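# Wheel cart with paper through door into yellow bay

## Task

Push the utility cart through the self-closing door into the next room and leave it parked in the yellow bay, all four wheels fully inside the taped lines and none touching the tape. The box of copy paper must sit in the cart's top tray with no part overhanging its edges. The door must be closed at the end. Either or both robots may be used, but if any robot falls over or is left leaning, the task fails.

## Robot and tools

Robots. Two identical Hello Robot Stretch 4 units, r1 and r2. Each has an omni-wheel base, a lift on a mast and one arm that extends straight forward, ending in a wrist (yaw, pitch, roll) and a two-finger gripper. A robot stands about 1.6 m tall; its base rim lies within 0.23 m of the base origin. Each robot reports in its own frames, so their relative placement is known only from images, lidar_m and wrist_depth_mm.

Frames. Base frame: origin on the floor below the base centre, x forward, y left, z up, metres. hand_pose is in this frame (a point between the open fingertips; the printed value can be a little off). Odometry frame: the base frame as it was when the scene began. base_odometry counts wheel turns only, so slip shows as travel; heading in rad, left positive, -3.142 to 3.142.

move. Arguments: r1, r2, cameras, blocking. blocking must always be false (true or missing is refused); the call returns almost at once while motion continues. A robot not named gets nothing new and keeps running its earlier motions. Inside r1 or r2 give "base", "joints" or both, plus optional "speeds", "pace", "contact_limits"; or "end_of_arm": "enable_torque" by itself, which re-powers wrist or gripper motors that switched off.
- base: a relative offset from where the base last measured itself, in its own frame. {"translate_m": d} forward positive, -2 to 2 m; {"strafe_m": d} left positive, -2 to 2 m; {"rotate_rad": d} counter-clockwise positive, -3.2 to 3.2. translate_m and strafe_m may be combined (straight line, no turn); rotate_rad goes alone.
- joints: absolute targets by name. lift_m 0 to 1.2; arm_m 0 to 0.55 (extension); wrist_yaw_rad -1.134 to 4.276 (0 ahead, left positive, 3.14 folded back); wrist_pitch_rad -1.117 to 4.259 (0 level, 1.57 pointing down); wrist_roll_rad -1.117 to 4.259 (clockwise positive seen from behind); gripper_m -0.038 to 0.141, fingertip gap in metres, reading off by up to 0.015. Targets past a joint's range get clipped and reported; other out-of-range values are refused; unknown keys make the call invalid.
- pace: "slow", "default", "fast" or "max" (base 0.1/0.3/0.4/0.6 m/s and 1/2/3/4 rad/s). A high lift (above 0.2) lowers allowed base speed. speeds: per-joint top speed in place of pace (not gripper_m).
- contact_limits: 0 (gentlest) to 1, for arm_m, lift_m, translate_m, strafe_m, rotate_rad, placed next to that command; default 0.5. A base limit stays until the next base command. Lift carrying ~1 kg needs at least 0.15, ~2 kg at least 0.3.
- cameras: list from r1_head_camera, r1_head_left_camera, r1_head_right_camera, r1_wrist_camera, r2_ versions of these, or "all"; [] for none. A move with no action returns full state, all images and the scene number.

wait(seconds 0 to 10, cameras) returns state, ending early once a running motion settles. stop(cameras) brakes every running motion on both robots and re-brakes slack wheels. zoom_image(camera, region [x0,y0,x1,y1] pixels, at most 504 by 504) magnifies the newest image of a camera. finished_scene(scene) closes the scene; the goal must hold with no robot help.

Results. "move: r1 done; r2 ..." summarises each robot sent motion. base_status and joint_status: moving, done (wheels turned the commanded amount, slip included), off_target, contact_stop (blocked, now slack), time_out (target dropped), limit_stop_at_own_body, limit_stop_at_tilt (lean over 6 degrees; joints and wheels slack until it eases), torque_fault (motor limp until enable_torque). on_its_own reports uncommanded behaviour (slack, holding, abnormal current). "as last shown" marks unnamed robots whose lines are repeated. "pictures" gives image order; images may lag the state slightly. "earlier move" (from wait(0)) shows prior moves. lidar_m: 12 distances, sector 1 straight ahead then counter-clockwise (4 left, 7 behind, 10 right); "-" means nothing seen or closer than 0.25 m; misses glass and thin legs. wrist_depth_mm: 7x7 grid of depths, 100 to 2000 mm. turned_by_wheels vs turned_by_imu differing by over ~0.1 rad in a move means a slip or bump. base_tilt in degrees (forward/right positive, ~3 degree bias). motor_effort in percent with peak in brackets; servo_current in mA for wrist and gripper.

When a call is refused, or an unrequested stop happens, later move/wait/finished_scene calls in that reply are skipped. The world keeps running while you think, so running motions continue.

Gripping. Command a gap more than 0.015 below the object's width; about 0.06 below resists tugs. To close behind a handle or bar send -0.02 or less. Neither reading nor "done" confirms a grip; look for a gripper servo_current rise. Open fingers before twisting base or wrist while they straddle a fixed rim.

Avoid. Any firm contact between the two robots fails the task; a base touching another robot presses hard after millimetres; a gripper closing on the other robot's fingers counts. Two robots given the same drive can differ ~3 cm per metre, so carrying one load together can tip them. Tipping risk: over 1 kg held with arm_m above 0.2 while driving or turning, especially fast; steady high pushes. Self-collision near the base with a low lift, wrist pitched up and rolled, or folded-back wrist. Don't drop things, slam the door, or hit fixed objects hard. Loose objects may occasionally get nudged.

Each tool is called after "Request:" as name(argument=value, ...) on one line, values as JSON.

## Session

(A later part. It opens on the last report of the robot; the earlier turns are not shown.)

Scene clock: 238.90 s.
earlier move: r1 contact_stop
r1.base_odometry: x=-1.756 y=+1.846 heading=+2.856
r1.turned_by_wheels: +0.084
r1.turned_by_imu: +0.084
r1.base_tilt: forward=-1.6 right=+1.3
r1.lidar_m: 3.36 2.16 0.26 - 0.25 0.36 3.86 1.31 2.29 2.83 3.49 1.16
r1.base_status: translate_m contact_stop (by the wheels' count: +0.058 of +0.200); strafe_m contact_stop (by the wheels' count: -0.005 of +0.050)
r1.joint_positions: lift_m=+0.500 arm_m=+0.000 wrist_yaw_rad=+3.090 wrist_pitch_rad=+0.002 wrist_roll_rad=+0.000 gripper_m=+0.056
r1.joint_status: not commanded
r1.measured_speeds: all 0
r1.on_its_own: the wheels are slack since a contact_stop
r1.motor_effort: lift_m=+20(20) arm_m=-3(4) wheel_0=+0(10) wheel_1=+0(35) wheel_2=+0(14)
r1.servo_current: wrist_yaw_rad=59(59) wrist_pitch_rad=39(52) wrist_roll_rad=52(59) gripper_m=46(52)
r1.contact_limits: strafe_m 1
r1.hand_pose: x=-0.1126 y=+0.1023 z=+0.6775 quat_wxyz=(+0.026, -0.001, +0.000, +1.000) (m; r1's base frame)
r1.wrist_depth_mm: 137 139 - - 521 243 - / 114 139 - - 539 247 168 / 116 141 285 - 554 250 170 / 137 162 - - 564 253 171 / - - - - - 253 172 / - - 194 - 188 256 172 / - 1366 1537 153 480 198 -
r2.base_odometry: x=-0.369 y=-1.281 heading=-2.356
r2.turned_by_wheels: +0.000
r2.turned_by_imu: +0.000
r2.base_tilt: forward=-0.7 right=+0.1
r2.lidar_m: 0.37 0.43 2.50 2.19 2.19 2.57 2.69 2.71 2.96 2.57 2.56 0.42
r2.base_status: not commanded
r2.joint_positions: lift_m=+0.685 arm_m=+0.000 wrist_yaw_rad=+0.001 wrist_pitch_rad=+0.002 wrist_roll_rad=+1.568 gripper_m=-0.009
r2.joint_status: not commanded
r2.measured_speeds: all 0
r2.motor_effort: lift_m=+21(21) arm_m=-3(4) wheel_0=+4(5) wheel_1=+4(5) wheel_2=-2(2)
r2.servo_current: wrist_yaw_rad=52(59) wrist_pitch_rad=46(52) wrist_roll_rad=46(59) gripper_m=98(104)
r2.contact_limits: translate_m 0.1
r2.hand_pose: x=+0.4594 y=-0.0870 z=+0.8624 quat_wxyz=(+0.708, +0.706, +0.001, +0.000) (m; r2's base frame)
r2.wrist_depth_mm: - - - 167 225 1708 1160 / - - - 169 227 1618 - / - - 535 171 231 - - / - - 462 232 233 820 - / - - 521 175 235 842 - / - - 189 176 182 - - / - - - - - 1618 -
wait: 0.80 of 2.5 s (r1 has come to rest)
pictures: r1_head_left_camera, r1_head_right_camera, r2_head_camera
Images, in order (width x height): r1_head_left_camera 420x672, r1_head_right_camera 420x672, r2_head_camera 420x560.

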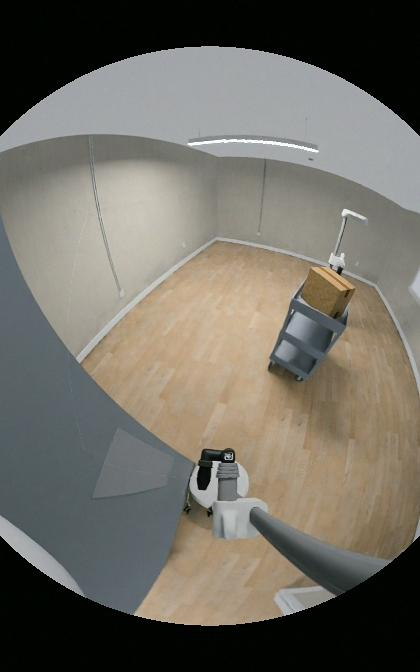

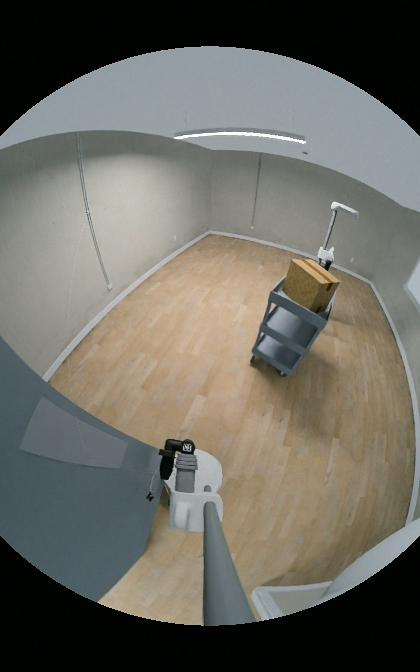

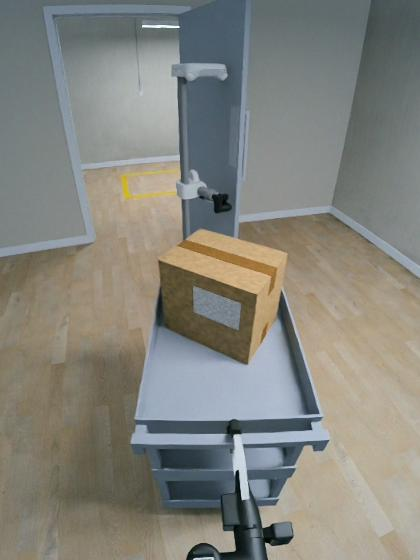

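Request:
move(r1={"base":{"translate_m":0.18,"strafe_m":-0.16},"contact_limits":{"strafe_m":1.0},"pace":"fast"}, blocking=false)

Request:
wait(seconds=2, cameras=["r1_head_left_camera"])

Request:
move(r1={"base":{"rotate_rad":-0.3},"contact_limits":{"rotate_rad":1.0}}, blocking=false)

Request:
wait(seconds=1, cameras=["r1_head_left_camera","r1_head_right_camera","r2_head_camera"])

Scene clock: 255.17 s.
move: r1 moving
r1.base_odometry: x=-1.784 y=+1.891 heading=+2.856
r1.turned_by_wheels: +0.000
r1.turned_by_imu: +0.000
r1.base_tilt: forward=-1.6 right=+1.3
r1.lidar_m: 3.37 2.18 1.96 - 0.25 0.38 3.93 1.31 2.40 2.80 3.42 1.11
r1.base_status: translate_m moving; strafe_m moving
r1.joint_positions: lift_m=+0.500 arm_m=+0.000 wrist_yaw_rad=+3.090 wrist_pitch_rad=+0.002 wrist_roll_rad=+0.000 gripper_m=+0.056
r1.joint_status: not commanded
r1.measured_speeds: translate_m=+0.154 strafe_m=-0.136 rotate_rad=+0.000 lift_m=+0.000 arm_m=+0.000 wrist_yaw_rad=+0.000 wrist_pitch_rad=+0.000 wrist_roll_rad=+0.000
r1.motor_effort: lift_m=+20(20) arm_m=-4(4) wheel_0=+13(13) wheel_1=-2(5) wheel_2=-10(11)
r1.servo_current: wrist_yaw_rad=52(59) wrist_pitch_rad=39(52) wrist_roll_rad=52(72) gripper_m=39(46)
r1.contact_limits: strafe_m 1
r1.hand_pose: x=-0.1126 y=+0.1023 z=+0.6775 quat_wxyz=(+0.026, -0.001, +0.000, +1.000) (m; r1's base frame)
r1.wrist_depth_mm: 137 138 - - - 255 172 / 115 139 - - - 259 174 / 116 140 285 - - 264 174 / 137 162 - - - 265 177 / - - - - - 267 177 / - - 193 - 187 270 178 / - 1281 1537 153 535 223 177
r2: as last shown
r2.lidar_m: 0.40 0.40 2.48 2.17 2.20 2.59 2.68 2.70 2.96 2.57 2.55 0.43
r2.motor_effort: lift_m=+21(21) arm_m=-4(4) wheel_0=+4(4) wheel_1=+4(5) wheel_2=-2(2)
r2.servo_current: wrist_yaw_rad=52(52) wrist_pitch_rad=39(46) wrist_roll_rad=46(65) gripper_m=104(104)
r2.contact_limits: translate_m 0.1
r2.wrist_depth_mm: - - - 167 225 1708 1138 / - - - 169 228 1576 - / - - 530 171 230 - - / - - 462 232 234 831 - / - - 521 175 235 842 - / - - 190 176 182 - - / - - - - - 1576 -
pictures: none

Scene clock: 256.47 s.
earlier move: r1 done
r1.base_odometry: x=-1.884 y=+2.051 heading=+2.856
r1.turned_by_wheels: +0.000
r1.turned_by_imu: -0.001
r1.base_tilt: forward=-1.6 right=+1.3
r1.lidar_m: 3.51 2.23 2.00 0.32 0.25 0.37 1.47 1.40 2.70 2.72 3.37 0.93
r1.base_status: done
r1.joint_positions: lift_m=+0.500 arm_m=+0.000 wrist_yaw_rad=+3.090 wrist_pitch_rad=+0.002 wrist_roll_rad=+0.000 gripper_m=+0.056
r1.joint_status: not commanded
r1.measured_speeds: all 0
r1.motor_effort: lift_m=+20(20) arm_m=-4(4) wheel_0=-5(13) wheel_1=+4(5) wheel_2=+2(11)
r1.servo_current: wrist_yaw_rad=33(59) wrist_pitch_rad=46(52) wrist_roll_rad=46(72) gripper_m=39(46)
r1.contact_limits: strafe_m 1
r1.hand_pose: x=-0.1126 y=+0.1023 z=+0.6775 quat_wxyz=(+0.026, -0.001, +0.000, +1.000) (m; r1's base frame)
r1.wrist_depth_mm: 137 139 - - - 205 179 / 114 139 - - - 185 179 / 116 140 285 - - 186 178 / 137 161 - - - 186 179 / - 1499 - - - 189 179 / - 1464 193 - 187 190 180 / 1576 152 1537 153 1025 184 180
r2.base_odometry: x=-0.369 y=-1.281 heading=-2.356
r2.turned_by_wheels: +0.000
r2.turned_by_imu: +0.000
r2.base_tilt: forward=-0.6 right=+0.1
r2.lidar_m: 0.40 0.44 2.52 2.19 2.20 2.57 2.70 2.70 2.94 2.57 2.55 0.44
r2.base_status: not commanded
r2.joint_positions: lift_m=+0.685 arm_m=+0.000 wrist_yaw_rad=+0.001 wrist_pitch_rad=+0.002 wrist_roll_rad=+1.568 gripper_m=-0.009
r2.joint_status: not commanded
r2.measured_speeds: all 0
r2.motor_effort: lift_m=+21(21) arm_m=-4(4) wheel_0=+4(4) wheel_1=+4(5) wheel_2=-2(2)
r2.servo_current: wrist_yaw_rad=46(59) wrist_pitch_rad=46(46) wrist_roll_rad=46(65) gripper_m=98(104)
r2.contact_limits: translate_m 0.1
r2.hand_pose: x=+0.4594 y=-0.0870 z=+0.8624 quat_wxyz=(+0.708, +0.706, +0.001, +0.000) (m; r2's base frame)
r2.wrist_depth_mm: - - - 167 225 1708 1182 / - - - 169 227 1618 - / - - 530 171 231 - - / - 1921 462 231 232 831 - / - - 517 175 236 842 - / - - 190 176 182 - - / - - - - - 1618 -
wait: 1.30 of 2 s (r1 has come to rest)
pictures: r1_head_left_camera
Images, in order (width x height): r1_head_left_camera 420x672.

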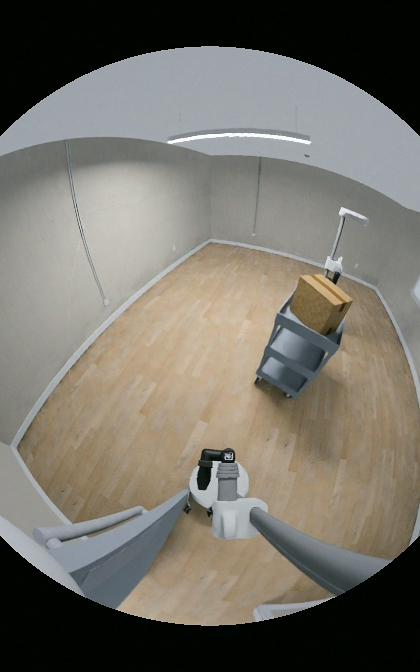

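Scene clock: 256.97 s.
move: r1 moving
r1.base_odometry: x=-1.884 y=+2.051 heading=+2.630
r1.turned_by_wheels: -0.226
r1.turned_by_imu: -0.227
r1.base_tilt: forward=-1.6 right=+1.2
r1.lidar_m: 0.97 2.55 2.02 2.02 0.25 0.26 - 1.41 1.91 2.72 2.96 0.93
r1.base_status: rotate_rad moving
r1.joint_positions: lift_m=+0.500 arm_m=+0.000 wrist_yaw_rad=+3.090 wrist_pitch_rad=+0.002 wrist_roll_rad=+0.000 gripper_m=+0.056
r1.joint_status: not commanded
r1.measured_speeds: translate_m=+0.000 strafe_m=+0.001 rotate_rad=-0.577 lift_m=+0.000 arm_m=+0.000 wrist_yaw_rad=+0.000 wrist_pitch_rad=+0.000 wrist_roll_rad=+0.000
r1.motor_effort: lift_m=+20(20) arm_m=-4(4) wheel_0=+3(5) wheel_1=+7(12) wheel_2=+2(8)
r1.servo_current: wrist_yaw_rad=46(72) wrist_pitch_rad=52(52) wrist_roll_rad=39(52) gripper_m=39(46)
r1.contact_limits: rotate_rad 1
r1.hand_pose: x=-0.1126 y=+0.1023 z=+0.6775 quat_wxyz=(+0.026, -0.001, +0.000, +1.000) (m; r1's base frame)
r1.wrist_depth_mm: 137 139 - - 260 221 - / 114 139 - - 304 221 - / 116 140 285 - 314 221 - / 137 162 - - 317 223 - / 1281 - - - 278 222 - / - - 194 - 191 224 - / - 1499 1537 143 281 131 -
r2: as last shown
r2.base_tilt: forward=-0.7 right=+0.1
r2.lidar_m: 0.38 0.43 2.50 2.19 2.18 2.55 2.70 2.69 2.96 2.56 2.58 0.43
r2.servo_current: wrist_yaw_rad=46(52) wrist_pitch_rad=46(46) wrist_roll_rad=52(52) gripper_m=98(104)
r2.contact_limits: translate_m 0.1
r2.wrist_depth_mm: - - - 167 226 1708 1138 / - - - 169 228 1618 - / - - 535 171 229 - - / - - 466 231 233 831 - / - - 517 175 235 854 - / - - 190 176 182 - - / - - - - - 1618 -
pictures: none

Scene clock: 257.53 s.
earlier move: r1 done
r1.base_odometry: x=-1.884 y=+2.051 heading=+2.557
r1.turned_by_wheels: -0.073
r1.turned_by_imu: -0.074
r1.base_tilt: forward=-1.6 right=+1.2
r1.lidar_m: 0.94 2.72 2.07 2.02 0.26 0.25 0.73 1.41 1.74 2.71 2.86 0.93
r1.base_status: done
r1.joint_positions: lift_m=+0.500 arm_m=+0.000 wrist_yaw_rad=+3.090 wrist_pitch_rad=+0.002 wrist_roll_rad=+0.000 gripper_m=+0.056
r1.joint_status: not commanded
r1.measured_speeds: all 0
r1.motor_effort: lift_m=+20(20) arm_m=-3(4) wheel_0=+0(5) wheel_1=+5(12) wheel_2=+3(8)
r1.servo_current: wrist_yaw_rad=59(72) wrist_pitch_rad=39(52) wrist_roll_rad=33(59) gripper_m=39(52)
r1.contact_limits: rotate_rad 1
r1.hand_pose: x=-0.1126 y=+0.1023 z=+0.6775 quat_wxyz=(+0.026, -0.001, +0.000, +1.000) (m; r1's base frame)
r1.wrist_depth_mm: 137 138 - - 239 306 - / 115 139 - - 241 301 - / 116 140 285 - 274 - - / 137 162 - - 248 - - / - - - - 249 - - / - - 194 - 191 - - / 1618 1537 1537 143 242 - -
r2.base_odometry: x=-0.369 y=-1.281 heading=-2.356
r2.turned_by_wheels: +0.000
r2.turned_by_imu: +0.000
r2.base_tilt: forward=-0.7 right=+0.1
r2.lidar_m: 0.39 0.43 2.52 2.17 2.19 2.57 2.69 2.69 2.97 2.58 2.56 0.43
r2.base_status: not commanded
r2.joint_positions: lift_m=+0.685 arm_m=+0.000 wrist_yaw_rad=+0.001 wrist_pitch_rad=+0.002 wrist_roll_rad=+1.568 gripper_m=-0.009
r2.joint_status: not commanded
r2.measured_speeds: all 0
r2.motor_effort: lift_m=+21(21) arm_m=-4(4) wheel_0=+4(4) wheel_1=+4(5) wheel_2=-2(2)
r2.servo_current: wrist_yaw_rad=59(65) wrist_pitch_rad=39(46) wrist_roll_rad=39(59) gripper_m=91(104)
r2.contact_limits: translate_m 0.1
r2.hand_pose: x=+0.4594 y=-0.0870 z=+0.8624 quat_wxyz=(+0.708, +0.706, +0.001, +0.000) (m; r2's base frame)
r2.wrist_depth_mm: - - - 167 225 1661 1138 / - - - 169 228 1576 - / - - 530 171 230 - - / - - 462 231 232 831 - / - - 521 175 235 842 - / - - 190 176 182 - - / - - - - - 1618 -
wait: 0.57 of 1 s (r1 has come to rest)
pictures: r1_head_left_camera, r1_head_right_camera, r2_head_camera
Images, in order (width x height): r1_head_left_camera 420x672, r1_head_right_camera 420x672, r2_head_camera 420x560.

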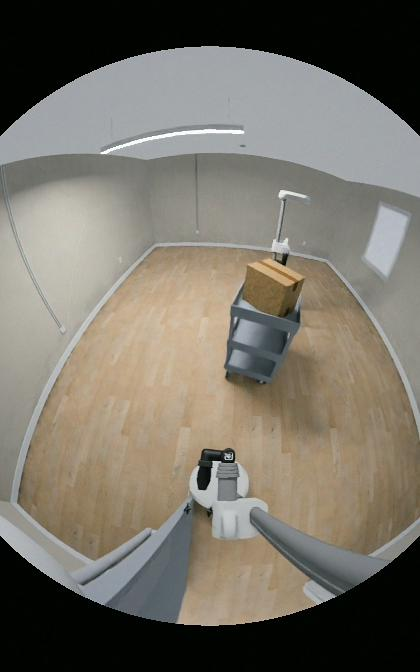

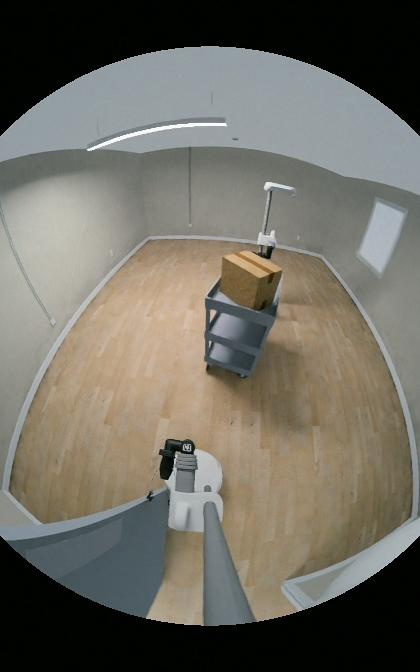

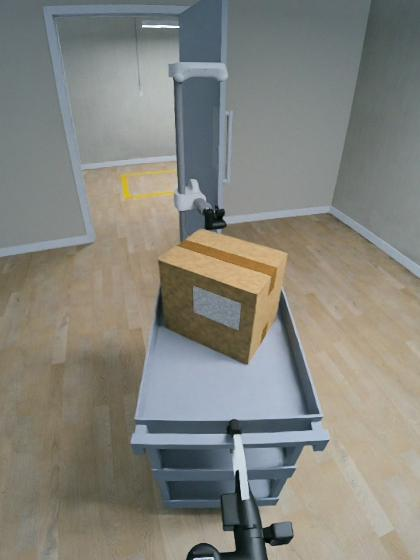

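Request:
move(r1={"base":{"strafe_m":0.25,"translate_m":0.02},"contact_limits":{"strafe_m":1.0}}, blocking=false)

Request:
wait(seconds=2.5, cameras=["r1_head_left_camera","r1_head_right_camera","r2_head_left_camera","r2_head_camera"])

Request:
stop()

Scene clock: 264.07 s.
move: r1 moving
r1.base_odometry: x=-1.905 y=+2.024 heading=+2.557
r1.turned_by_wheels: +0.000
r1.turned_by_imu: +0.000
r1.base_tilt: forward=-1.6 right=+1.3
r1.lidar_m: 0.95 2.68 2.03 1.98 0.25 0.25 0.66 1.44 1.75 2.74 2.89 0.94
r1.base_status: translate_m moving; strafe_m moving
r1.joint_positions: lift_m=+0.500 arm_m=+0.000 wrist_yaw_rad=+3.090 wrist_pitch_rad=+0.002 wrist_roll_rad=+0.000 gripper_m=+0.056
r1.joint_status: not commanded
r1.measured_speeds: translate_m=+0.012 strafe_m=+0.135 rotate_rad=+0.000 lift_m=+0.000 arm_m=+0.000 wrist_yaw_rad=+0.000 wrist_pitch_rad=+0.000 wrist_roll_rad=+0.000
r1.motor_effort: lift_m=+20(20) arm_m=-4(4) wheel_0=-12(14) wheel_1=+17(19) wheel_2=-1(2)
r1.servo_current: wrist_yaw_rad=39(59) wrist_pitch_rad=52(52) wrist_roll_rad=46(65) gripper_m=46(46)
r1.contact_limits: strafe_m 1
r1.hand_pose: x=-0.1126 y=+0.1023 z=+0.6775 quat_wxyz=(+0.026, -0.001, +0.000, +1.000) (m; r1's base frame)
r1.wrist_depth_mm: 136 138 - - 242 306 - / 114 139 - - 244 304 - / 117 139 272 - 248 - - / 137 159 - - 251 - - / - - - - 252 - - / - - 193 1042 191 - - / 1618 1537 1537 154 243 - -
r2: as last shown
r2.lidar_m: 0.40 0.44 2.53 2.19 2.17 2.60 2.67 2.69 2.96 2.57 2.57 0.44
r2.servo_current: wrist_yaw_rad=59(59) wrist_pitch_rad=46(52) wrist_roll_rad=46(59) gripper_m=98(98)
r2.contact_limits: translate_m 0.1
r2.wrist_depth_mm: - - - 167 225 1661 1160 / - - - 170 227 1576 - / - - 530 171 229 - - / - 480 469 232 232 831 - / - - 521 175 236 854 - / - - 190 175 182 - - / - - - - - 1618 -
pictures: none

Scene clock: 265.77 s.
earlier move: r1 done
r1.base_odometry: x=-2.039 y=+1.857 heading=+2.550
r1.turned_by_wheels: -0.007
r1.turned_by_imu: -0.055
r1.base_tilt: forward=-1.2 right=+1.5
r1.lidar_m: 0.97 2.58 1.88 1.81 1.66 0.25 0.34 1.57 1.69 2.93 3.05 0.94
r1.base_status: done
r1.joint_positions: lift_m=+0.500 arm_m=+0.000 wrist_yaw_rad=+3.090 wrist_pitch_rad=+0.002 wrist_roll_rad=+0.000 gripper_m=+0.056
r1.joint_status: not commanded
r1.measured_speeds: all 0
r1.motor_effort: lift_m=+20(20) arm_m=-4(4) wheel_0=-36(37) wheel_1=+5(23) wheel_2=+31(31)
r1.servo_current: wrist_yaw_rad=26(78) wrist_pitch_rad=39(52) wrist_roll_rad=52(65) gripper_m=39(52)
r1.contact_limits: strafe_m 1
r1.hand_pose: x=-0.1125 y=+0.1023 z=+0.6775 quat_wxyz=(+0.026, -0.001, +0.000, +1.000) (m; r1's base frame)
r1.wrist_depth_mm: 136 138 - 290 370 - - / 112 138 517 294 368 - - / 115 139 255 290 - - - / 137 154 530 293 - - - / - - - 294 - - - / - - 194 294 188 - - / 1756 1537 1464 143 - - -
r2.base_odometry: x=-0.369 y=-1.281 heading=-2.356
r2.turned_by_wheels: +0.000
r2.turned_by_imu: +0.000
r2.base_tilt: forward=-0.7 right=+0.1
r2.lidar_m: 0.39 0.41 2.52 2.19 2.20 2.56 2.69 2.69 2.96 2.56 2.54 0.44
r2.base_status: not commanded
r2.joint_positions: lift_m=+0.685 arm_m=+0.000 wrist_yaw_rad=+0.001 wrist_pitch_rad=+0.002 wrist_roll_rad=+1.568 gripper_m=-0.009
r2.joint_status: not commanded
r2.measured_speeds: all 0
r2.motor_effort: lift_m=+21(21) arm_m=-4(4) wheel_0=+4(5) wheel_1=+4(5) wheel_2=-2(2)
r2.servo_current: wrist_yaw_rad=39(59) wrist_pitch_rad=39(52) wrist_roll_rad=46(65) gripper_m=98(104)
r2.contact_limits: translate_m 0.1
r2.hand_pose: x=+0.4594 y=-0.0870 z=+0.8624 quat_wxyz=(+0.708, +0.706, +0.001, +0.000) (m; r2's base frame)
r2.wrist_depth_mm: - - - 167 224 1661 1182 / - - - 169 228 1537 - / - - 530 171 229 - - / - - 466 231 231 831 - / - - 521 175 235 831 - / - - 190 176 182 - - / - - - - - 1618 -
wait: 1.70 of 2.5 s (r1 has come to rest)
pictures: r1_head_left_camera, r1_head_right_camera, r2_head_camera, r2_head_left_camera
Images, in order (width x height): r1_head_left_camera 420x672, r1_head_right_camera 420x672, r2_head_camera 420x560, r2_head_left_camera 420x672.

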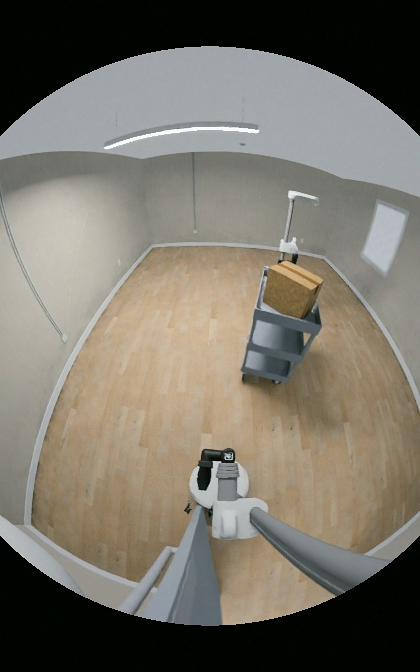

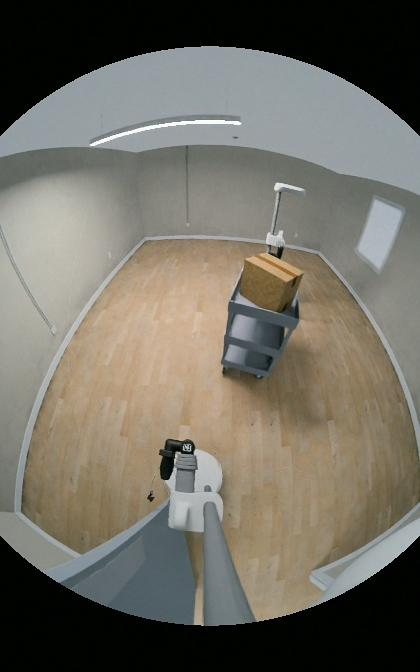

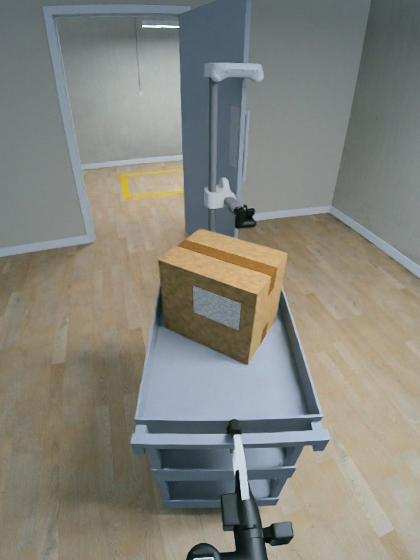

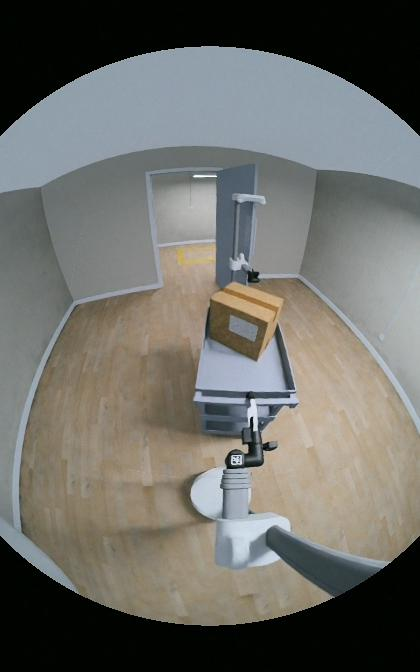

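Scene clock: 265.77 s.
stop: no move was running
r1.base_odometry: x=-2.039 y=+1.857 heading=+2.550
r1.turned_by_wheels: +0.000
r1.turned_by_imu: +0.000
r1.base_tilt: forward=-1.2 right=+1.5
r1.lidar_m: 0.97 2.58 1.88 1.81 1.66 0.25 0.34 1.57 1.69 2.93 3.05 0.94
r1.base_status: done
r1.joint_positions: lift_m=+0.500 arm_m=+0.000 wrist_yaw_rad=+3.090 wrist_pitch_rad=+0.002 wrist_roll_rad=+0.000 gripper_m=+0.056
r1.joint_status: not commanded
r1.measured_speeds: all 0
r1.motor_effort: lift_m=+20(20) arm_m=-4(4) wheel_0=-36(37) wheel_1=+5(23) wheel_2=+31(31)
r1.servo_current: wrist_yaw_rad=26(78) wrist_pitch_rad=39(52) wrist_roll_rad=52(65) gripper_m=39(52)
r1.contact_limits: strafe_m 1
r1.hand_pose: x=-0.1125 y=+0.1023 z=+0.6775 quat_wxyz=(+0.026, -0.001, +0.000, +1.000) (m; r1's base frame)
r1.wrist_depth_mm: 136 138 - 290 370 - - / 112 138 517 294 368 - - / 115 139 255 290 - - - / 137 154 530 293 - - - / - - - 294 - - - / - - 194 294 188 - - / 1756 1537 1464 143 - - -
r2.base_odometry: x=-0.369 y=-1.281 heading=-2.356
r2.turned_by_wheels: +0.000
r2.turned_by_imu: +0.000
r2.base_tilt: forward=-0.7 right=+0.1
r2.lidar_m: 0.39 0.41 2.52 2.19 2.20 2.56 2.69 2.69 2.96 2.56 2.54 0.44
r2.base_status: not commanded
r2.joint_positions: lift_m=+0.685 arm_m=+0.000 wrist_yaw_rad=+0.001 wrist_pitch_rad=+0.002 wrist_roll_rad=+1.568 gripper_m=-0.009
r2.joint_status: not commanded
r2.measured_speeds: all 0
r2.motor_effort: lift_m=+21(21) arm_m=-4(4) wheel_0=+4(5) wheel_1=+4(5) wheel_2=-2(2)
r2.servo_current: wrist_yaw_rad=39(59) wrist_pitch_rad=39(52) wrist_roll_rad=46(65) gripper_m=98(104)
r2.contact_limits: translate_m 0.1
r2.hand_pose: x=+0.4594 y=-0.0870 z=+0.8624 quat_wxyz=(+0.708, +0.706, +0.001, +0.000) (m; r2's base frame)
r2.wrist_depth_mm: - - - 167 224 1661 1182 / - - - 169 228 1537 - / - - 530 171 229 - - / - - 466 231 231 831 - / - - 521 175 235 831 - / - - 190 176 182 - - / - - - - - 1618 -
pictures: none

Request:
move(r2={"base":{"rotate_rad":0.15},"pace":"slow","contact_limits":{"rotate_rad":0.6}}, blocking=false)

Request:
wait(seconds=2, cameras=["r2_head_camera","r2_wrist_camera"])

Scene clock: 300.23 s.
move: r2 moving
r1: as last shown
r1.lidar_m: 0.98 2.57 1.89 1.80 1.66 0.25 0.35 1.58 1.70 2.93 3.05 0.93
r1.motor_effort: lift_m=+20(20) arm_m=-4(4) wheel_0=-36(37) wheel_1=+5(5) wheel_2=+31(31)
r1.servo_current: wrist_yaw_rad=39(72) wrist_pitch_rad=39(46) wrist_roll_rad=52(52) gripper_m=46(46)
r1.contact_limits: strafe_m 1
r1.wrist_depth_mm: 136 138 - 291 370 - - / 112 138 521 294 370 - - / 115 139 254 290 - - - / 137 155 535 293 - - - / - - - 293 - - - / - - 193 291 187 - - / 1708 1576 1464 143 - - -
r2.base_odometry: x=-0.369 y=-1.281 heading=-2.245
r2.turned_by_wheels: +0.111
r2.turned_by_imu: +0.108
r2.base_tilt: forward=-0.7 right=+0.0
r2.lidar_m: 0.41 0.44 2.40 2.19 2.19 2.79 2.69 2.71 2.80 2.56 2.60 0.42
r2.base_status: rotate_rad moving
r2.joint_positions: lift_m=+0.685 arm_m=+0.000 wrist_yaw_rad=-0.006 wrist_pitch_rad=+0.003 wrist_roll_rad=+1.568 gripper_m=-0.009
r2.joint_status: not commanded
r2.measured_speeds: translate_m=+0.005 strafe_m=+0.000 rotate_rad=+0.289 lift_m=+0.000 arm_m=+0.000 wrist_yaw_rad=-0.005 wrist_pitch_rad=+0.001 wrist_roll_rad=+0.000
r2.motor_effort: lift_m=+21(21) arm_m=-1(4) wheel_0=-7(12) wheel_1=-6(9) wheel_2=-11(13)
r2.servo_current: wrist_yaw_rad=46(59) wrist_pitch_rad=39(46) wrist_roll_rad=46(52) gripper_m=72(104)
r2.contact_limits: rotate_rad 0.6
r2.hand_pose: x=+0.4588 y=-0.0891 z=+0.8622 quat_wxyz=(+0.708, +0.706, -0.001, -0.003) (m; r2's base frame)
r2.wrist_depth_mm: - - - 153 209 1537 - / - - 574 156 213 - - / - 500 449 159 219 - - / - - 484 164 224 842 - / - - 554 168 230 - - / - - 189 172 181 - - / - - - - 242 1708 484
pictures: none

Scene clock: 300.80 s.
earlier move: r2 done
r1.base_odometry: x=-2.039 y=+1.857 heading=+2.550
r1.turned_by_wheels: +0.000
r1.turned_by_imu: +0.000
r1.base_tilt: forward=-1.2 right=+1.5
r1.lidar_m: 0.97 2.56 1.89 1.80 1.64 0.25 0.35 1.59 1.72 2.91 3.04 0.96
r1.base_status: not commanded
r1.joint_positions: lift_m=+0.500 arm_m=+0.000 wrist_yaw_rad=+3.090 wrist_pitch_rad=+0.002 wrist_roll_rad=+0.000 gripper_m=+0.056
r1.joint_status: not commanded
r1.measured_speeds: all 0
r1.motor_effort: lift_m=+20(20) arm_m=-4(4) wheel_0=-37(37) wheel_1=+6(6) wheel_2=+31(31)
r1.servo_current: wrist_yaw_rad=59(72) wrist_pitch_rad=39(46) wrist_roll_rad=46(72) gripper_m=33(52)
r1.contact_limits: strafe_m 1
r1.hand_pose: x=-0.1125 y=+0.1023 z=+0.6775 quat_wxyz=(+0.026, -0.001, +0.000, +1.000) (m; r1's base frame)
r1.wrist_depth_mm: 136 138 - 291 368 - - / 112 139 517 294 368 - - / 115 139 254 290 - - - / 137 154 539 293 - - - / - - - 293 - - - / - - 194 293 187 - - / 1708 1576 1464 143 - - -
r2.base_odometry: x=-0.369 y=-1.281 heading=-2.207
r2.turned_by_wheels: +0.038
r2.turned_by_imu: +0.037
r2.base_tilt: forward=-0.6 right=+0.1
r2.lidar_m: 0.42 0.47 2.34 2.17 2.21 2.85 2.68 2.74 2.77 2.56 2.61 0.38
r2.base_status: done
r2.joint_positions: lift_m=+0.685 arm_m=+0.000 wrist_yaw_rad=-0.003 wrist_pitch_rad=+0.003 wrist_roll_rad=+1.568 gripper_m=-0.009
r2.joint_status: not commanded
r2.measured_speeds: translate_m=+0.000 strafe_m=+0.000 rotate_rad=+0.000 lift_m=+0.000 arm_m=+0.000 wrist_yaw_rad=+0.000 wrist_pitch_rad=+0.001 wrist_roll_rad=+0.000
r2.motor_effort: lift_m=+21(21) arm_m=+4(4) wheel_0=-1(12) wheel_1=-3(9) wheel_2=-7(13)
r2.servo_current: wrist_yaw_rad=46(65) wrist_pitch_rad=39(52) wrist_roll_rad=52(59) gripper_m=72(104)
r2.contact_limits: rotate_rad 0.6
r2.hand_pose: x=+0.4590 y=-0.0882 z=+0.8621 quat_wxyz=(+0.708, +0.706, +0.000, -0.002) (m; r2's base frame)
r2.wrist_depth_mm: - - - 138 192 - - / - 1921 480 143 200 759 - / - 449 433 150 208 - - / - - 508 156 219 831 - / - - 603 164 228 - - / - - 189 171 181 1708 - / - - - - - 1808 469
wait: 0.57 of 2 s (r2 has come to rest)
pictures: r2_head_camera, r2_wrist_camera
Images, in order (width x height): r2_head_camera 420x560, r2_wrist_camera 616x392.

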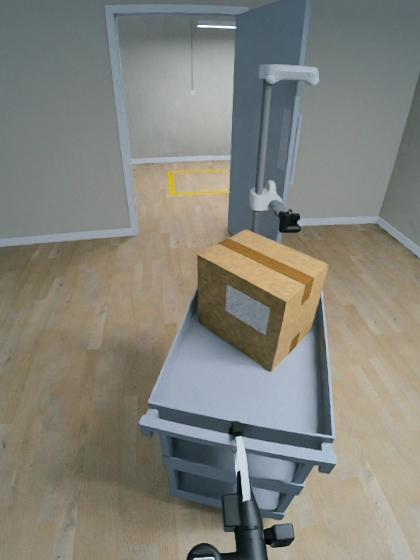

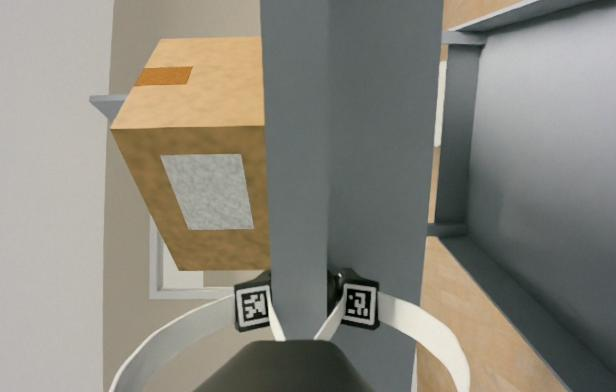

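Request:
move(r2={"base":{"strafe_m":-0.3,"translate_m":-0.1},"pace":"slow","contact_limits":{"strafe_m":0.6}}, blocking=false)

Request:
wait(seconds=4.5, cameras=["r2_head_camera","r2_wrist_camera","r1_head_left_camera"])

Scene clock: 314.93 s.
move: r2 moving
r1: as last shown
r1.lidar_m: 0.96 2.61 1.91 1.82 1.65 0.25 0.35 1.59 1.70 2.90 3.03 0.95
r1.motor_effort: lift_m=+20(20) arm_m=-4(4) wheel_0=-37(37) wheel_1=+5(6) wheel_2=+31(31)
r1.servo_current: wrist_yaw_rad=52(65) wrist_pitch_rad=39(52) wrist_roll_rad=39(65) gripper_m=39(46)
r1.contact_limits: strafe_m 1
r1.wrist_depth_mm: 136 138 - 291 370 - - / 112 139 521 294 368 - - / 115 139 254 290 - - - / 136 155 535 293 - - - / - - - 294 - - - / - - 194 291 187 - - / 1756 1576 1499 143 - - -
r2.base_odometry: x=-0.376 y=-1.271 heading=-2.206
r2.turned_by_wheels: +0.001
r2.turned_by_imu: +0.001
r2.base_tilt: forward=-0.6 right=+0.1
r2.lidar_m: 0.40 0.45 2.34 2.18 2.20 2.88 2.69 2.74 2.75 2.56 2.57 0.39
r2.base_status: translate_m moving; strafe_m moving
r2.joint_positions: lift_m=+0.685 arm_m=+0.000 wrist_yaw_rad=+0.000 wrist_pitch_rad=+0.003 wrist_roll_rad=+1.568 gripper_m=-0.009
r2.joint_status: not commanded
r2.measured_speeds: translate_m=-0.016 strafe_m=-0.047 rotate_rad=+0.000 lift_m=+0.000 arm_m=+0.000 wrist_yaw_rad=+0.007 wrist_pitch_rad=+0.002 wrist_roll_rad=+0.000
r2.motor_effort: lift_m=+21(21) arm_m=+4(4) wheel_0=+9(10) wheel_1=-8(10) wheel_2=+7(8)
r2.servo_current: wrist_yaw_rad=52(59) wrist_pitch_rad=46(46) wrist_roll_rad=46(59) gripper_m=65(78)
r2.contact_limits: strafe_m 0.6
r2.hand_pose: x=+0.4593 y=-0.0874 z=+0.8620 quat_wxyz=(+0.708, +0.706, +0.001, -0.001) (m; r2's base frame)
r2.wrist_depth_mm: - - - 137 190 - - / - 1921 480 143 200 750 - / - 445 439 149 210 - - / - - 508 156 218 809 - / - - 603 163 229 - - / - - 189 172 180 1756 - / - - - - - 1808 469
pictures: none

Scene clock: 318.87 s.
earlier move: r2 done
r1.base_odometry: x=-2.039 y=+1.857 heading=+2.550
r1.turned_by_wheels: +0.000
r1.turned_by_imu: +0.000
r1.base_tilt: forward=-1.2 right=+1.5
r1.lidar_m: 0.96 2.57 1.89 1.82 1.63 0.25 0.35 1.57 1.72 2.91 3.03 1.01
r1.base_status: not commanded
r1.joint_positions: lift_m=+0.500 arm_m=+0.000 wrist_yaw_rad=+3.090 wrist_pitch_rad=+0.002 wrist_roll_rad=+0.000 gripper_m=+0.056
r1.joint_status: not commanded
r1.measured_speeds: all 0
r1.motor_effort: lift_m=+20(20) arm_m=-4(4) wheel_0=-36(37) wheel_1=+5(6) wheel_2=+31(31)
r1.servo_current: wrist_yaw_rad=39(72) wrist_pitch_rad=39(52) wrist_roll_rad=46(78) gripper_m=46(52)
r1.contact_limits: strafe_m 1
r1.hand_pose: x=-0.1125 y=+0.1023 z=+0.6775 quat_wxyz=(+0.026, -0.001, +0.000, +1.000) (m; r1's base frame)
r1.wrist_depth_mm: 136 138 - 290 368 - - / 112 138 521 293 366 - - / 115 139 254 290 - - - / 137 154 535 293 - - - / - - - 293 - - - / - - 194 291 187 - - / 1756 1537 1430 143 - - -
r2.base_odometry: x=-0.551 y=-1.023 heading=-2.206
r2.turned_by_wheels: +0.000
r2.turned_by_imu: +0.001
r2.base_tilt: forward=-0.6 right=+0.0
r2.lidar_m: 0.37 0.39 2.65 2.45 2.50 2.78 2.56 2.57 2.44 2.25 2.32 0.44
r2.base_status: done
r2.joint_positions: lift_m=+0.685 arm_m=+0.000 wrist_yaw_rad=+0.003 wrist_pitch_rad=+0.003 wrist_roll_rad=+1.569 gripper_m=-0.009
r2.joint_status: not commanded
r2.measured_speeds: all 0
r2.motor_effort: lift_m=+21(21) arm_m=+4(4) wheel_0=+7(13) wheel_1=-3(10) wheel_2=+6(12)
r2.servo_current: wrist_yaw_rad=33(59) wrist_pitch_rad=39(52) wrist_roll_rad=39(65) gripper_m=72(78)
r2.contact_limits: strafe_m 0.6
r2.hand_pose: x=+0.4595 y=-0.0865 z=+0.8620 quat_wxyz=(+0.708, +0.706, +0.002, +0.000) (m; r2's base frame)
r2.wrist_depth_mm: - - - 258 271 289 286 / - - - 256 262 1708 1118 / - - - 191 252 1661 - / - - 564 185 245 854 - / - 477 469 181 238 820 - / - - 189 174 181 - - / - - 525 - 225 - -
wait: 3.93 of 4.5 s (r2 has come to rest)
pictures: r1_head_left_camera, r2_head_camera, r2_wrist_camera
Images, in order (width x height): r1_head_left_camera 420x672, r2_head_camera 420x560, r2_wrist_camera 616x392.

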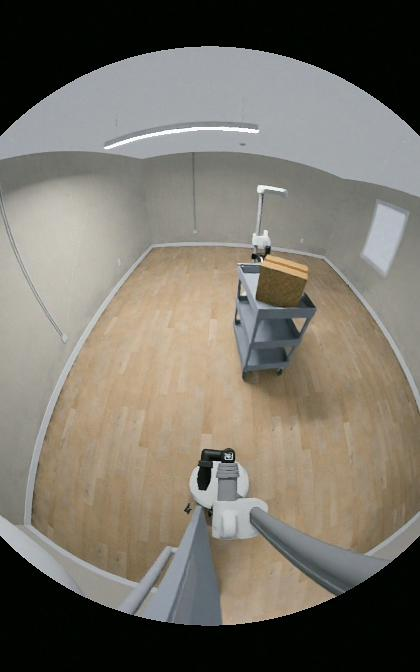

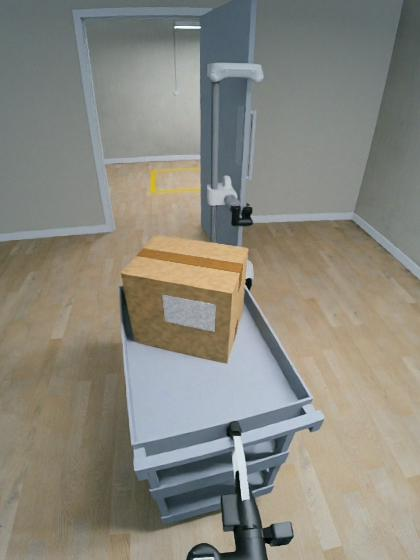

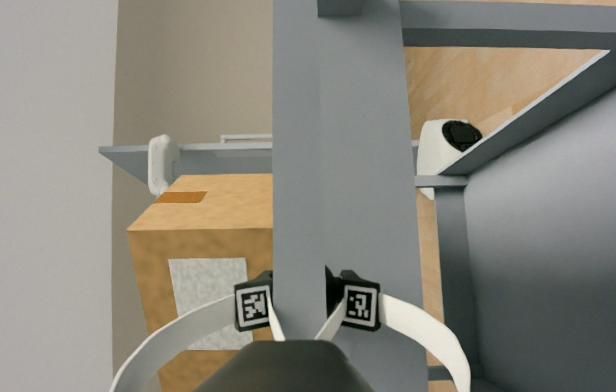

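Request:
move(r2={"base":{"rotate_rad":0.16},"pace":"slow"}, blocking=false)

Request:
wait(seconds=2)

Request:
move(r2={"base":{"strafe_m":-0.17},"pace":"slow","contact_limits":{"strafe_m":0.6}}, blocking=false)

Request:
wait(seconds=3, cameras=["r2_head_camera","r1_head_left_camera"])

Scene clock: 328.43 s.
move: r2 moving
r1: as last shown
r1.lidar_m: 0.97 2.58 1.89 1.81 1.66 0.25 0.32 1.57 1.72 2.92 3.03 0.98
r1.motor_effort: lift_m=+20(20) arm_m=-4(4) wheel_0=-36(37) wheel_1=+5(5) wheel_2=+31(31)
r1.servo_current: wrist_yaw_rad=46(72) wrist_pitch_rad=46(52) wrist_roll_rad=52(65) gripper_m=46(46)
r1.contact_limits: strafe_m 1
r1.wrist_depth_mm: 136 138 - 290 370 - - / 112 139 517 294 368 - - / 115 139 254 290 - - - / 137 155 530 293 - - - / - - - 294 - - - / - - 193 294 187 - - / 1756 1537 1464 143 - - -
r2.base_odometry: x=-0.551 y=-1.023 heading=-2.092
r2.turned_by_wheels: +0.114
r2.turned_by_imu: +0.111
r2.base_tilt: forward=-0.6 right=+0.1
r2.lidar_m: 0.36 0.41 2.53 2.46 2.57 2.66 2.57 2.71 2.37 2.25 2.40 0.44
r2.base_status: rotate_rad moving
r2.joint_positions: lift_m=+0.685 arm_m=+0.000 wrist_yaw_rad=-0.007 wrist_pitch_rad=+0.003 wrist_roll_rad=+1.569 gripper_m=-0.009
r2.joint_status: not commanded
r2.measured_speeds: translate_m=+0.003 strafe_m=+0.000 rotate_rad=+0.321 lift_m=+0.000 arm_m=+0.000 wrist_yaw_rad=+0.000 wrist_pitch_rad=+0.000 wrist_roll_rad=+0.000
r2.motor_effort: lift_m=+21(21) arm_m=+4(4) wheel_0=-8(11) wheel_1=-6(8) wheel_2=-10(14)
r2.servo_current: wrist_yaw_rad=59(59) wrist_pitch_rad=39(46) wrist_roll_rad=46(59) gripper_m=72(78)
r2.hand_pose: x=+0.4587 y=-0.0894 z=+0.8620 quat_wxyz=(+0.708, +0.706, -0.001, -0.004) (m; r2's base frame)
r2.wrist_depth_mm: - - - 181 243 1661 1160 / - - - 180 240 1661 521 / - - 640 178 239 820 - / - - 466 235 237 842 - / - - 488 175 236 842 - / - - 190 174 180 - - / - - 585 - - - -
pictures: none

Scene clock: 329.03 s.
earlier move: r2 done
r1.base_odometry: x=-2.039 y=+1.857 heading=+2.550
r1.turned_by_wheels: +0.000
r1.turned_by_imu: +0.000
r1.base_tilt: forward=-1.2 right=+1.5
r1.lidar_m: 0.97 2.56 1.90 1.82 1.67 0.25 0.33 1.58 1.68 2.91 3.05 1.00
r1.base_status: not commanded
r1.joint_positions: lift_m=+0.500 arm_m=+0.000 wrist_yaw_rad=+3.090 wrist_pitch_rad=+0.002 wrist_roll_rad=+0.000 gripper_m=+0.056
r1.joint_status: not commanded
r1.measured_speeds: all 0
r1.motor_effort: lift_m=+20(20) arm_m=-4(4) wheel_0=-36(37) wheel_1=+5(6) wheel_2=+31(31)
r1.servo_current: wrist_yaw_rad=46(72) wrist_pitch_rad=39(52) wrist_roll_rad=46(65) gripper_m=39(46)
r1.contact_limits: strafe_m 1
r1.hand_pose: x=-0.1125 y=+0.1023 z=+0.6775 quat_wxyz=(+0.026, -0.001, +0.000, +1.000) (m; r1's base frame)
r1.wrist_depth_mm: 136 138 - 291 368 - - / 112 138 521 294 366 - - / 115 139 254 291 - - - / 137 155 535 293 - - - / - - - 293 - - - / - - 194 293 187 - - / 1708 1537 1464 143 - - -
r2.base_odometry: x=-0.551 y=-1.023 heading=-2.047
r2.turned_by_wheels: +0.045
r2.turned_by_imu: +0.044
r2.base_tilt: forward=-0.7 right=+0.1
r2.lidar_m: 0.41 0.42 2.54 2.47 2.60 2.64 2.55 2.74 2.33 2.28 2.40 0.43
r2.base_status: done
r2.joint_positions: lift_m=+0.685 arm_m=+0.000 wrist_yaw_rad=+0.000 wrist_pitch_rad=+0.003 wrist_roll_rad=+1.569 gripper_m=-0.009
r2.joint_status: not commanded
r2.measured_speeds: all 0
r2.motor_effort: lift_m=+21(21) arm_m=+4(4) wheel_0=-4(14) wheel_1=-3(8) wheel_2=-6(14)
r2.servo_current: wrist_yaw_rad=46(59) wrist_pitch_rad=46(46) wrist_roll_rad=52(59) gripper_m=65(85)
r2.hand_pose: x=+0.4593 y=-0.0874 z=+0.8620 quat_wxyz=(+0.708, +0.706, +0.001, -0.001) (m; r2's base frame)
r2.wrist_depth_mm: - - - 167 226 1618 1205 / - - - 168 229 715 - / - - 525 170 230 842 - / - 484 462 171 232 842 - / - - 512 173 234 842 - / - - 190 174 181 - - / - - - - - - -
wait: 0.60 of 2 s (r2 has come to rest)
pictures: none

Scene clock: 329.53 s.
move: r2 moving
r1: as last shown
r1.lidar_m: 0.96 2.53 1.85 1.81 1.62 0.25 0.33 1.59 1.71 2.92 3.05 1.00
r1.motor_effort: lift_m=+20(20) arm_m=-4(4) wheel_0=-36(37) wheel_1=+5(5) wheel_2=+31(31)
r1.servo_current: wrist_yaw_rad=46(59) wrist_pitch_rad=46(52) wrist_roll_rad=46(59) gripper_m=46(46)
r1.contact_limits: strafe_m 1
r1.wrist_depth_mm: 136 138 - 290 368 - - / 112 138 517 294 368 - - / 115 139 255 290 - - - / 137 155 530 291 - - - / - - - 294 - - - / - - 194 293 187 - - / 1808 1537 1464 143 - - -
r2.base_odometry: x=-0.563 y=-1.016 heading=-2.046
r2.turned_by_wheels: +0.000
r2.turned_by_imu: +0.001
r2.base_tilt: forward=-0.7 right=+0.1
r2.lidar_m: 0.40 0.43 2.54 2.48 2.63 2.65 2.55 2.72 2.34 2.27 2.40 0.43
r2.base_status: strafe_m moving
r2.joint_positions: lift_m=+0.685 arm_m=+0.000 wrist_yaw_rad=+0.002 wrist_pitch_rad=+0.003 wrist_roll_rad=+1.569 gripper_m=-0.009
r2.joint_status: not commanded
r2.measured_speeds: translate_m=-0.001 strafe_m=-0.056 rotate_rad=+0.003 lift_m=+0.000 arm_m=+0.000 wrist_yaw_rad=+0.020 wrist_pitch_rad=+0.000 wrist_roll_rad=+0.000
r2.motor_effort: lift_m=+21(21) arm_m=+4(4) wheel_0=+9(10) wheel_1=-9(9) wheel_2=+1(5)
r2.servo_current: wrist_yaw_rad=52(52) wrist_pitch_rad=46(46) wrist_roll_rad=46(52) gripper_m=65(78)
r2.contact_limits: strafe_m 0.6
r2.hand_pose: x=+0.4594 y=-0.0869 z=+0.8620 quat_wxyz=(+0.708, +0.706, +0.002, -0.001) (m; r2's base frame)
r2.wrist_depth_mm: - - - 165 224 1661 1138 / - - - 166 226 750 - / - - 521 168 228 820 - / - 484 466 170 231 820 - / - - 517 172 234 854 - / - - 187 174 181 - - / - - - - - - -
pictures: none

Scene clock: 331.87 s.
earlier move: r2 done
r1.base_odometry: x=-2.039 y=+1.857 heading=+2.550
r1.turned_by_wheels: +0.000
r1.turned_by_imu: +0.000
r1.base_tilt: forward=-1.2 right=+1.5
r1.lidar_m: 0.94 2.58 1.88 1.80 1.63 0.25 0.35 1.58 1.72 2.92 3.04 0.99
r1.base_status: not commanded
r1.joint_positions: lift_m=+0.500 arm_m=+0.000 wrist_yaw_rad=+3.090 wrist_pitch_rad=+0.002 wrist_roll_rad=+0.000 gripper_m=+0.056
r1.joint_status: not commanded
r1.measured_speeds: all 0
r1.motor_effort: lift_m=+20(20) arm_m=-4(4) wheel_0=-37(37) wheel_1=+5(6) wheel_2=+31(31)
r1.servo_current: wrist_yaw_rad=59(72) wrist_pitch_rad=46(52) wrist_roll_rad=46(65) gripper_m=46(52)
r1.contact_limits: strafe_m 1
r1.hand_pose: x=-0.1125 y=+0.1023 z=+0.6775 quat_wxyz=(+0.026, -0.001, +0.000, +1.000) (m; r1's base frame)
r1.wrist_depth_mm: 136 138 - 290 368 - - / 112 139 517 294 368 - - / 115 139 254 290 - - - / 136 154 539 293 - - - / - - - 291 - - - / - - 194 293 187 - - / 1756 1537 1430 143 - - -
r2.base_odometry: x=-0.702 y=-0.945 heading=-2.047
r2.turned_by_wheels: +0.000
r2.turned_by_imu: +0.000
r2.base_tilt: forward=-0.6 right=+0.0
r2.lidar_m: 0.35 0.37 2.70 2.64 2.74 2.64 2.57 2.75 2.18 2.12 2.25 0.46
r2.base_status: done
r2.joint_positions: lift_m=+0.685 arm_m=+0.000 wrist_yaw_rad=+0.003 wrist_pitch_rad=+0.003 wrist_roll_rad=+1.569 gripper_m=-0.009
r2.joint_status: not commanded
r2.measured_speeds: all 0
r2.motor_effort: lift_m=+21(21) arm_m=+4(4) wheel_0=+5(13) wheel_1=-3(9) wheel_2=+0(5)
r2.servo_current: wrist_yaw_rad=46(59) wrist_pitch_rad=39(46) wrist_roll_rad=46(52) gripper_m=72(85)
r2.contact_limits: strafe_m 0.6
r2.hand_pose: x=+0.4595 y=-0.0866 z=+0.8620 quat_wxyz=(+0.708, +0.706, +0.002, +0.000) (m; r2's base frame)
r2.wrist_depth_mm: - - - 262 271 291 293 / - - - 255 259 1576 1138 / - - - 190 251 1537 - / - - 554 184 243 842 - / - 484 473 180 238 831 - / - - 189 174 180 - - / - - 530 - 224 - -
wait: 2.33 of 3 s (r2 has come to rest)
pictures: r1_head_left_camera, r2_head_camera
Images, in order (width x height): r1_head_left_camera 420x672, r2_head_camera 420x560.

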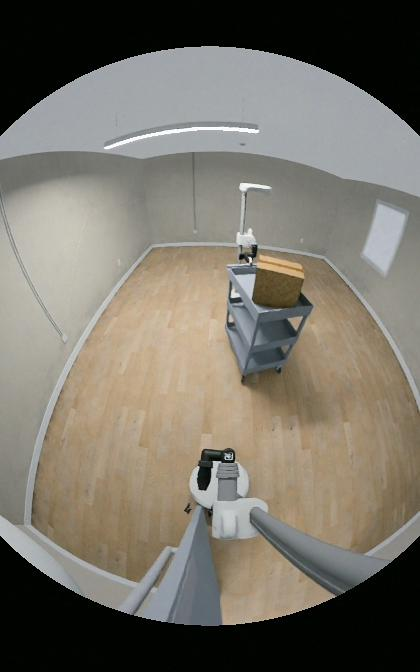

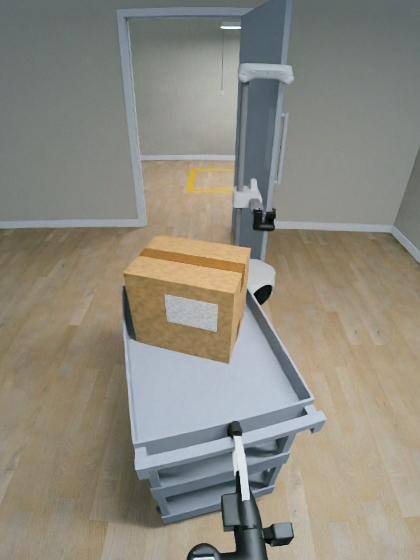

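Request:
move(r2={"base":{"translate_m":0.6,"strafe_m":0.2},"pace":"slow","contact_limits":{"strafe_m":0.6},"joints":{"gripper_m":-0.015}}, blocking=false)

Request:
wait(seconds=8, cameras=["r2_head_camera","r1_head_left_camera"])

Scene clock: 337.33 s.
move: r2 moving
r1: as last shown
r1.lidar_m: 0.92 2.57 1.90 1.80 1.64 0.25 0.33 1.56 1.71 2.90 3.05 0.97
r1.motor_effort: lift_m=+20(20) arm_m=-4(4) wheel_0=-36(37) wheel_1=+5(5) wheel_2=+31(31)
r1.servo_current: wrist_yaw_rad=39(65) wrist_pitch_rad=39(46) wrist_roll_rad=39(52) gripper_m=46(52)
r1.contact_limits: strafe_m 1
r1.wrist_depth_mm: 136 138 - 291 368 - - / 112 138 521 294 370 - - / 115 139 254 291 - - - / 136 155 535 293 - - - / - - - 293 - - - / - - 194 293 187 - - / 1808 1499 1464 143 - - -
r2.base_odometry: x=-0.704 y=-0.958 heading=-2.047
r2.turned_by_wheels: +0.000
r2.turned_by_imu: +0.000
r2.base_tilt: forward=-0.7 right=+0.1
r2.lidar_m: 0.35 0.37 2.71 2.62 2.75 2.65 2.58 2.74 2.16 2.11 2.25 0.44
r2.base_status: translate_m moving; strafe_m moving
r2.joint_positions: lift_m=+0.685 arm_m=+0.000 wrist_yaw_rad=-0.002 wrist_pitch_rad=+0.003 wrist_roll_rad=+1.569 gripper_m=-0.014
r2.joint_status: gripper_m moving
r2.measured_speeds: translate_m=+0.049 strafe_m=+0.016 rotate_rad=-0.003 lift_m=+0.000 arm_m=+0.000 wrist_yaw_rad=-0.008 wrist_pitch_rad=+0.000 wrist_roll_rad=+0.000
r2.motor_effort: lift_m=+21(21) arm_m=+4(4) wheel_0=+0(10) wheel_1=+7(9) wheel_2=-13(14)
r2.servo_current: wrist_yaw_rad=46(59) wrist_pitch_rad=39(46) wrist_roll_rad=52(59) gripper_m=59(124)
r2.contact_limits: strafe_m 0.6
r2.hand_pose: x=+0.4591 y=-0.0880 z=+0.8620 quat_wxyz=(+0.708, +0.706, +0.001, -0.002) (m; r2's base frame)
r2.wrist_depth_mm: - - - 262 273 282 289 / - - - 258 263 1618 1160 / - - - 191 252 1576 - / - - 585 184 244 842 - / - 477 462 179 237 831 - / - - 187 172 180 - - / - - 517 - 224 - -
pictures: none

Scene clock: 344.40 s.
earlier move: r2 done
r1.base_odometry: x=-2.039 y=+1.857 heading=+2.550
r1.turned_by_wheels: +0.000
r1.turned_by_imu: +0.000
r1.base_tilt: forward=-1.2 right=+1.5
r1.lidar_m: 0.92 2.56 1.89 1.81 1.66 0.25 0.33 1.56 1.71 2.91 0.54 0.46
r1.base_status: not commanded
r1.joint_positions: lift_m=+0.500 arm_m=+0.000 wrist_yaw_rad=+3.090 wrist_pitch_rad=+0.002 wrist_roll_rad=+0.000 gripper_m=+0.056
r1.joint_status: not commanded
r1.measured_speeds: all 0
r1.motor_effort: lift_m=+20(20) arm_m=-4(4) wheel_0=-36(37) wheel_1=+5(6) wheel_2=+31(31)
r1.servo_current: wrist_yaw_rad=39(65) wrist_pitch_rad=46(52) wrist_roll_rad=52(65) gripper_m=46(52)
r1.contact_limits: strafe_m 1
r1.hand_pose: x=-0.1125 y=+0.1023 z=+0.6775 quat_wxyz=(+0.026, -0.001, +0.000, +1.000) (m; r1's base frame)
r1.wrist_depth_mm: 136 138 - 290 370 - - / 112 139 517 294 368 - - / 115 139 254 290 - - - / 136 155 535 293 - - - / - - - 294 - - - / - - 194 296 187 - - / 1808 1537 1464 142 - - -
r2.base_odometry: x=-0.799 y=-1.570 heading=-2.047
r2.turned_by_wheels: +0.000
r2.turned_by_imu: +0.000
r2.base_tilt: forward=-0.7 right=+0.1
r2.lidar_m: 0.38 0.39 2.49 2.40 2.56 3.24 3.19 3.18 2.41 2.33 2.48 0.42
r2.base_status: done
r2.joint_positions: lift_m=+0.685 arm_m=+0.000 wrist_yaw_rad=-0.002 wrist_pitch_rad=+0.003 wrist_roll_rad=+1.569 gripper_m=-0.014
r2.joint_status: all done
r2.measured_speeds: all 0
r2.motor_effort: lift_m=+21(21) arm_m=+4(4) wheel_0=+3(10) wheel_1=+5(9) wheel_2=-7(15)
r2.servo_current: wrist_yaw_rad=59(65) wrist_pitch_rad=46(52) wrist_roll_rad=46(65) gripper_m=78(124)
r2.contact_limits: strafe_m 0.6
r2.hand_pose: x=+0.4591 y=-0.0881 z=+0.8620 quat_wxyz=(+0.708, +0.706, +0.000, -0.002) (m; r2's base frame)
r2.wrist_depth_mm: - - - 183 246 1160 1025 / - 1255 - 182 243 1255 574 / - - - 179 240 809 - / - - 473 235 237 842 - / - - 484 176 235 831 - / - - 189 172 180 - - / - - 574 - 229 - -
wait: 7.07 of 8 s (r2 has come to rest)
pictures: r1_head_left_camera, r2_head_camera
Images, in order (width x height): r1_head_left_camera 420x672, r2_head_camera 420x560.

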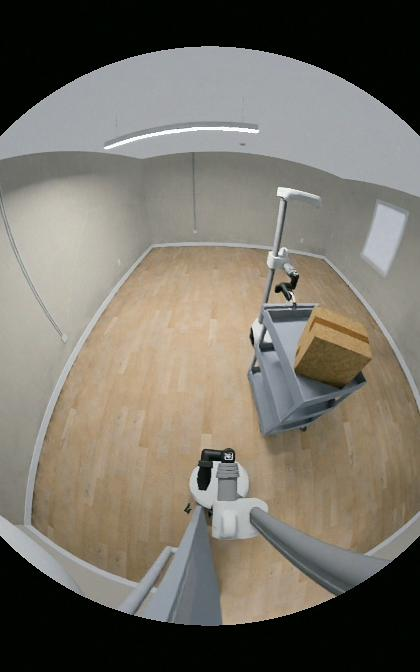

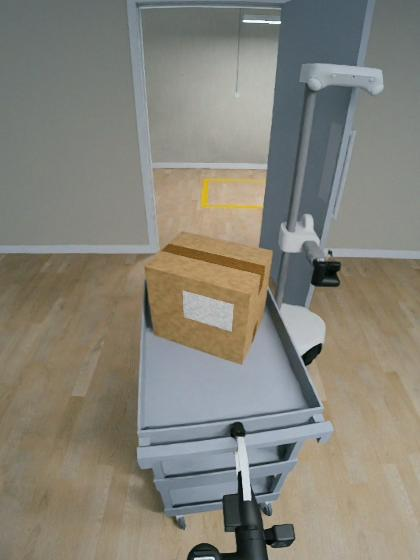

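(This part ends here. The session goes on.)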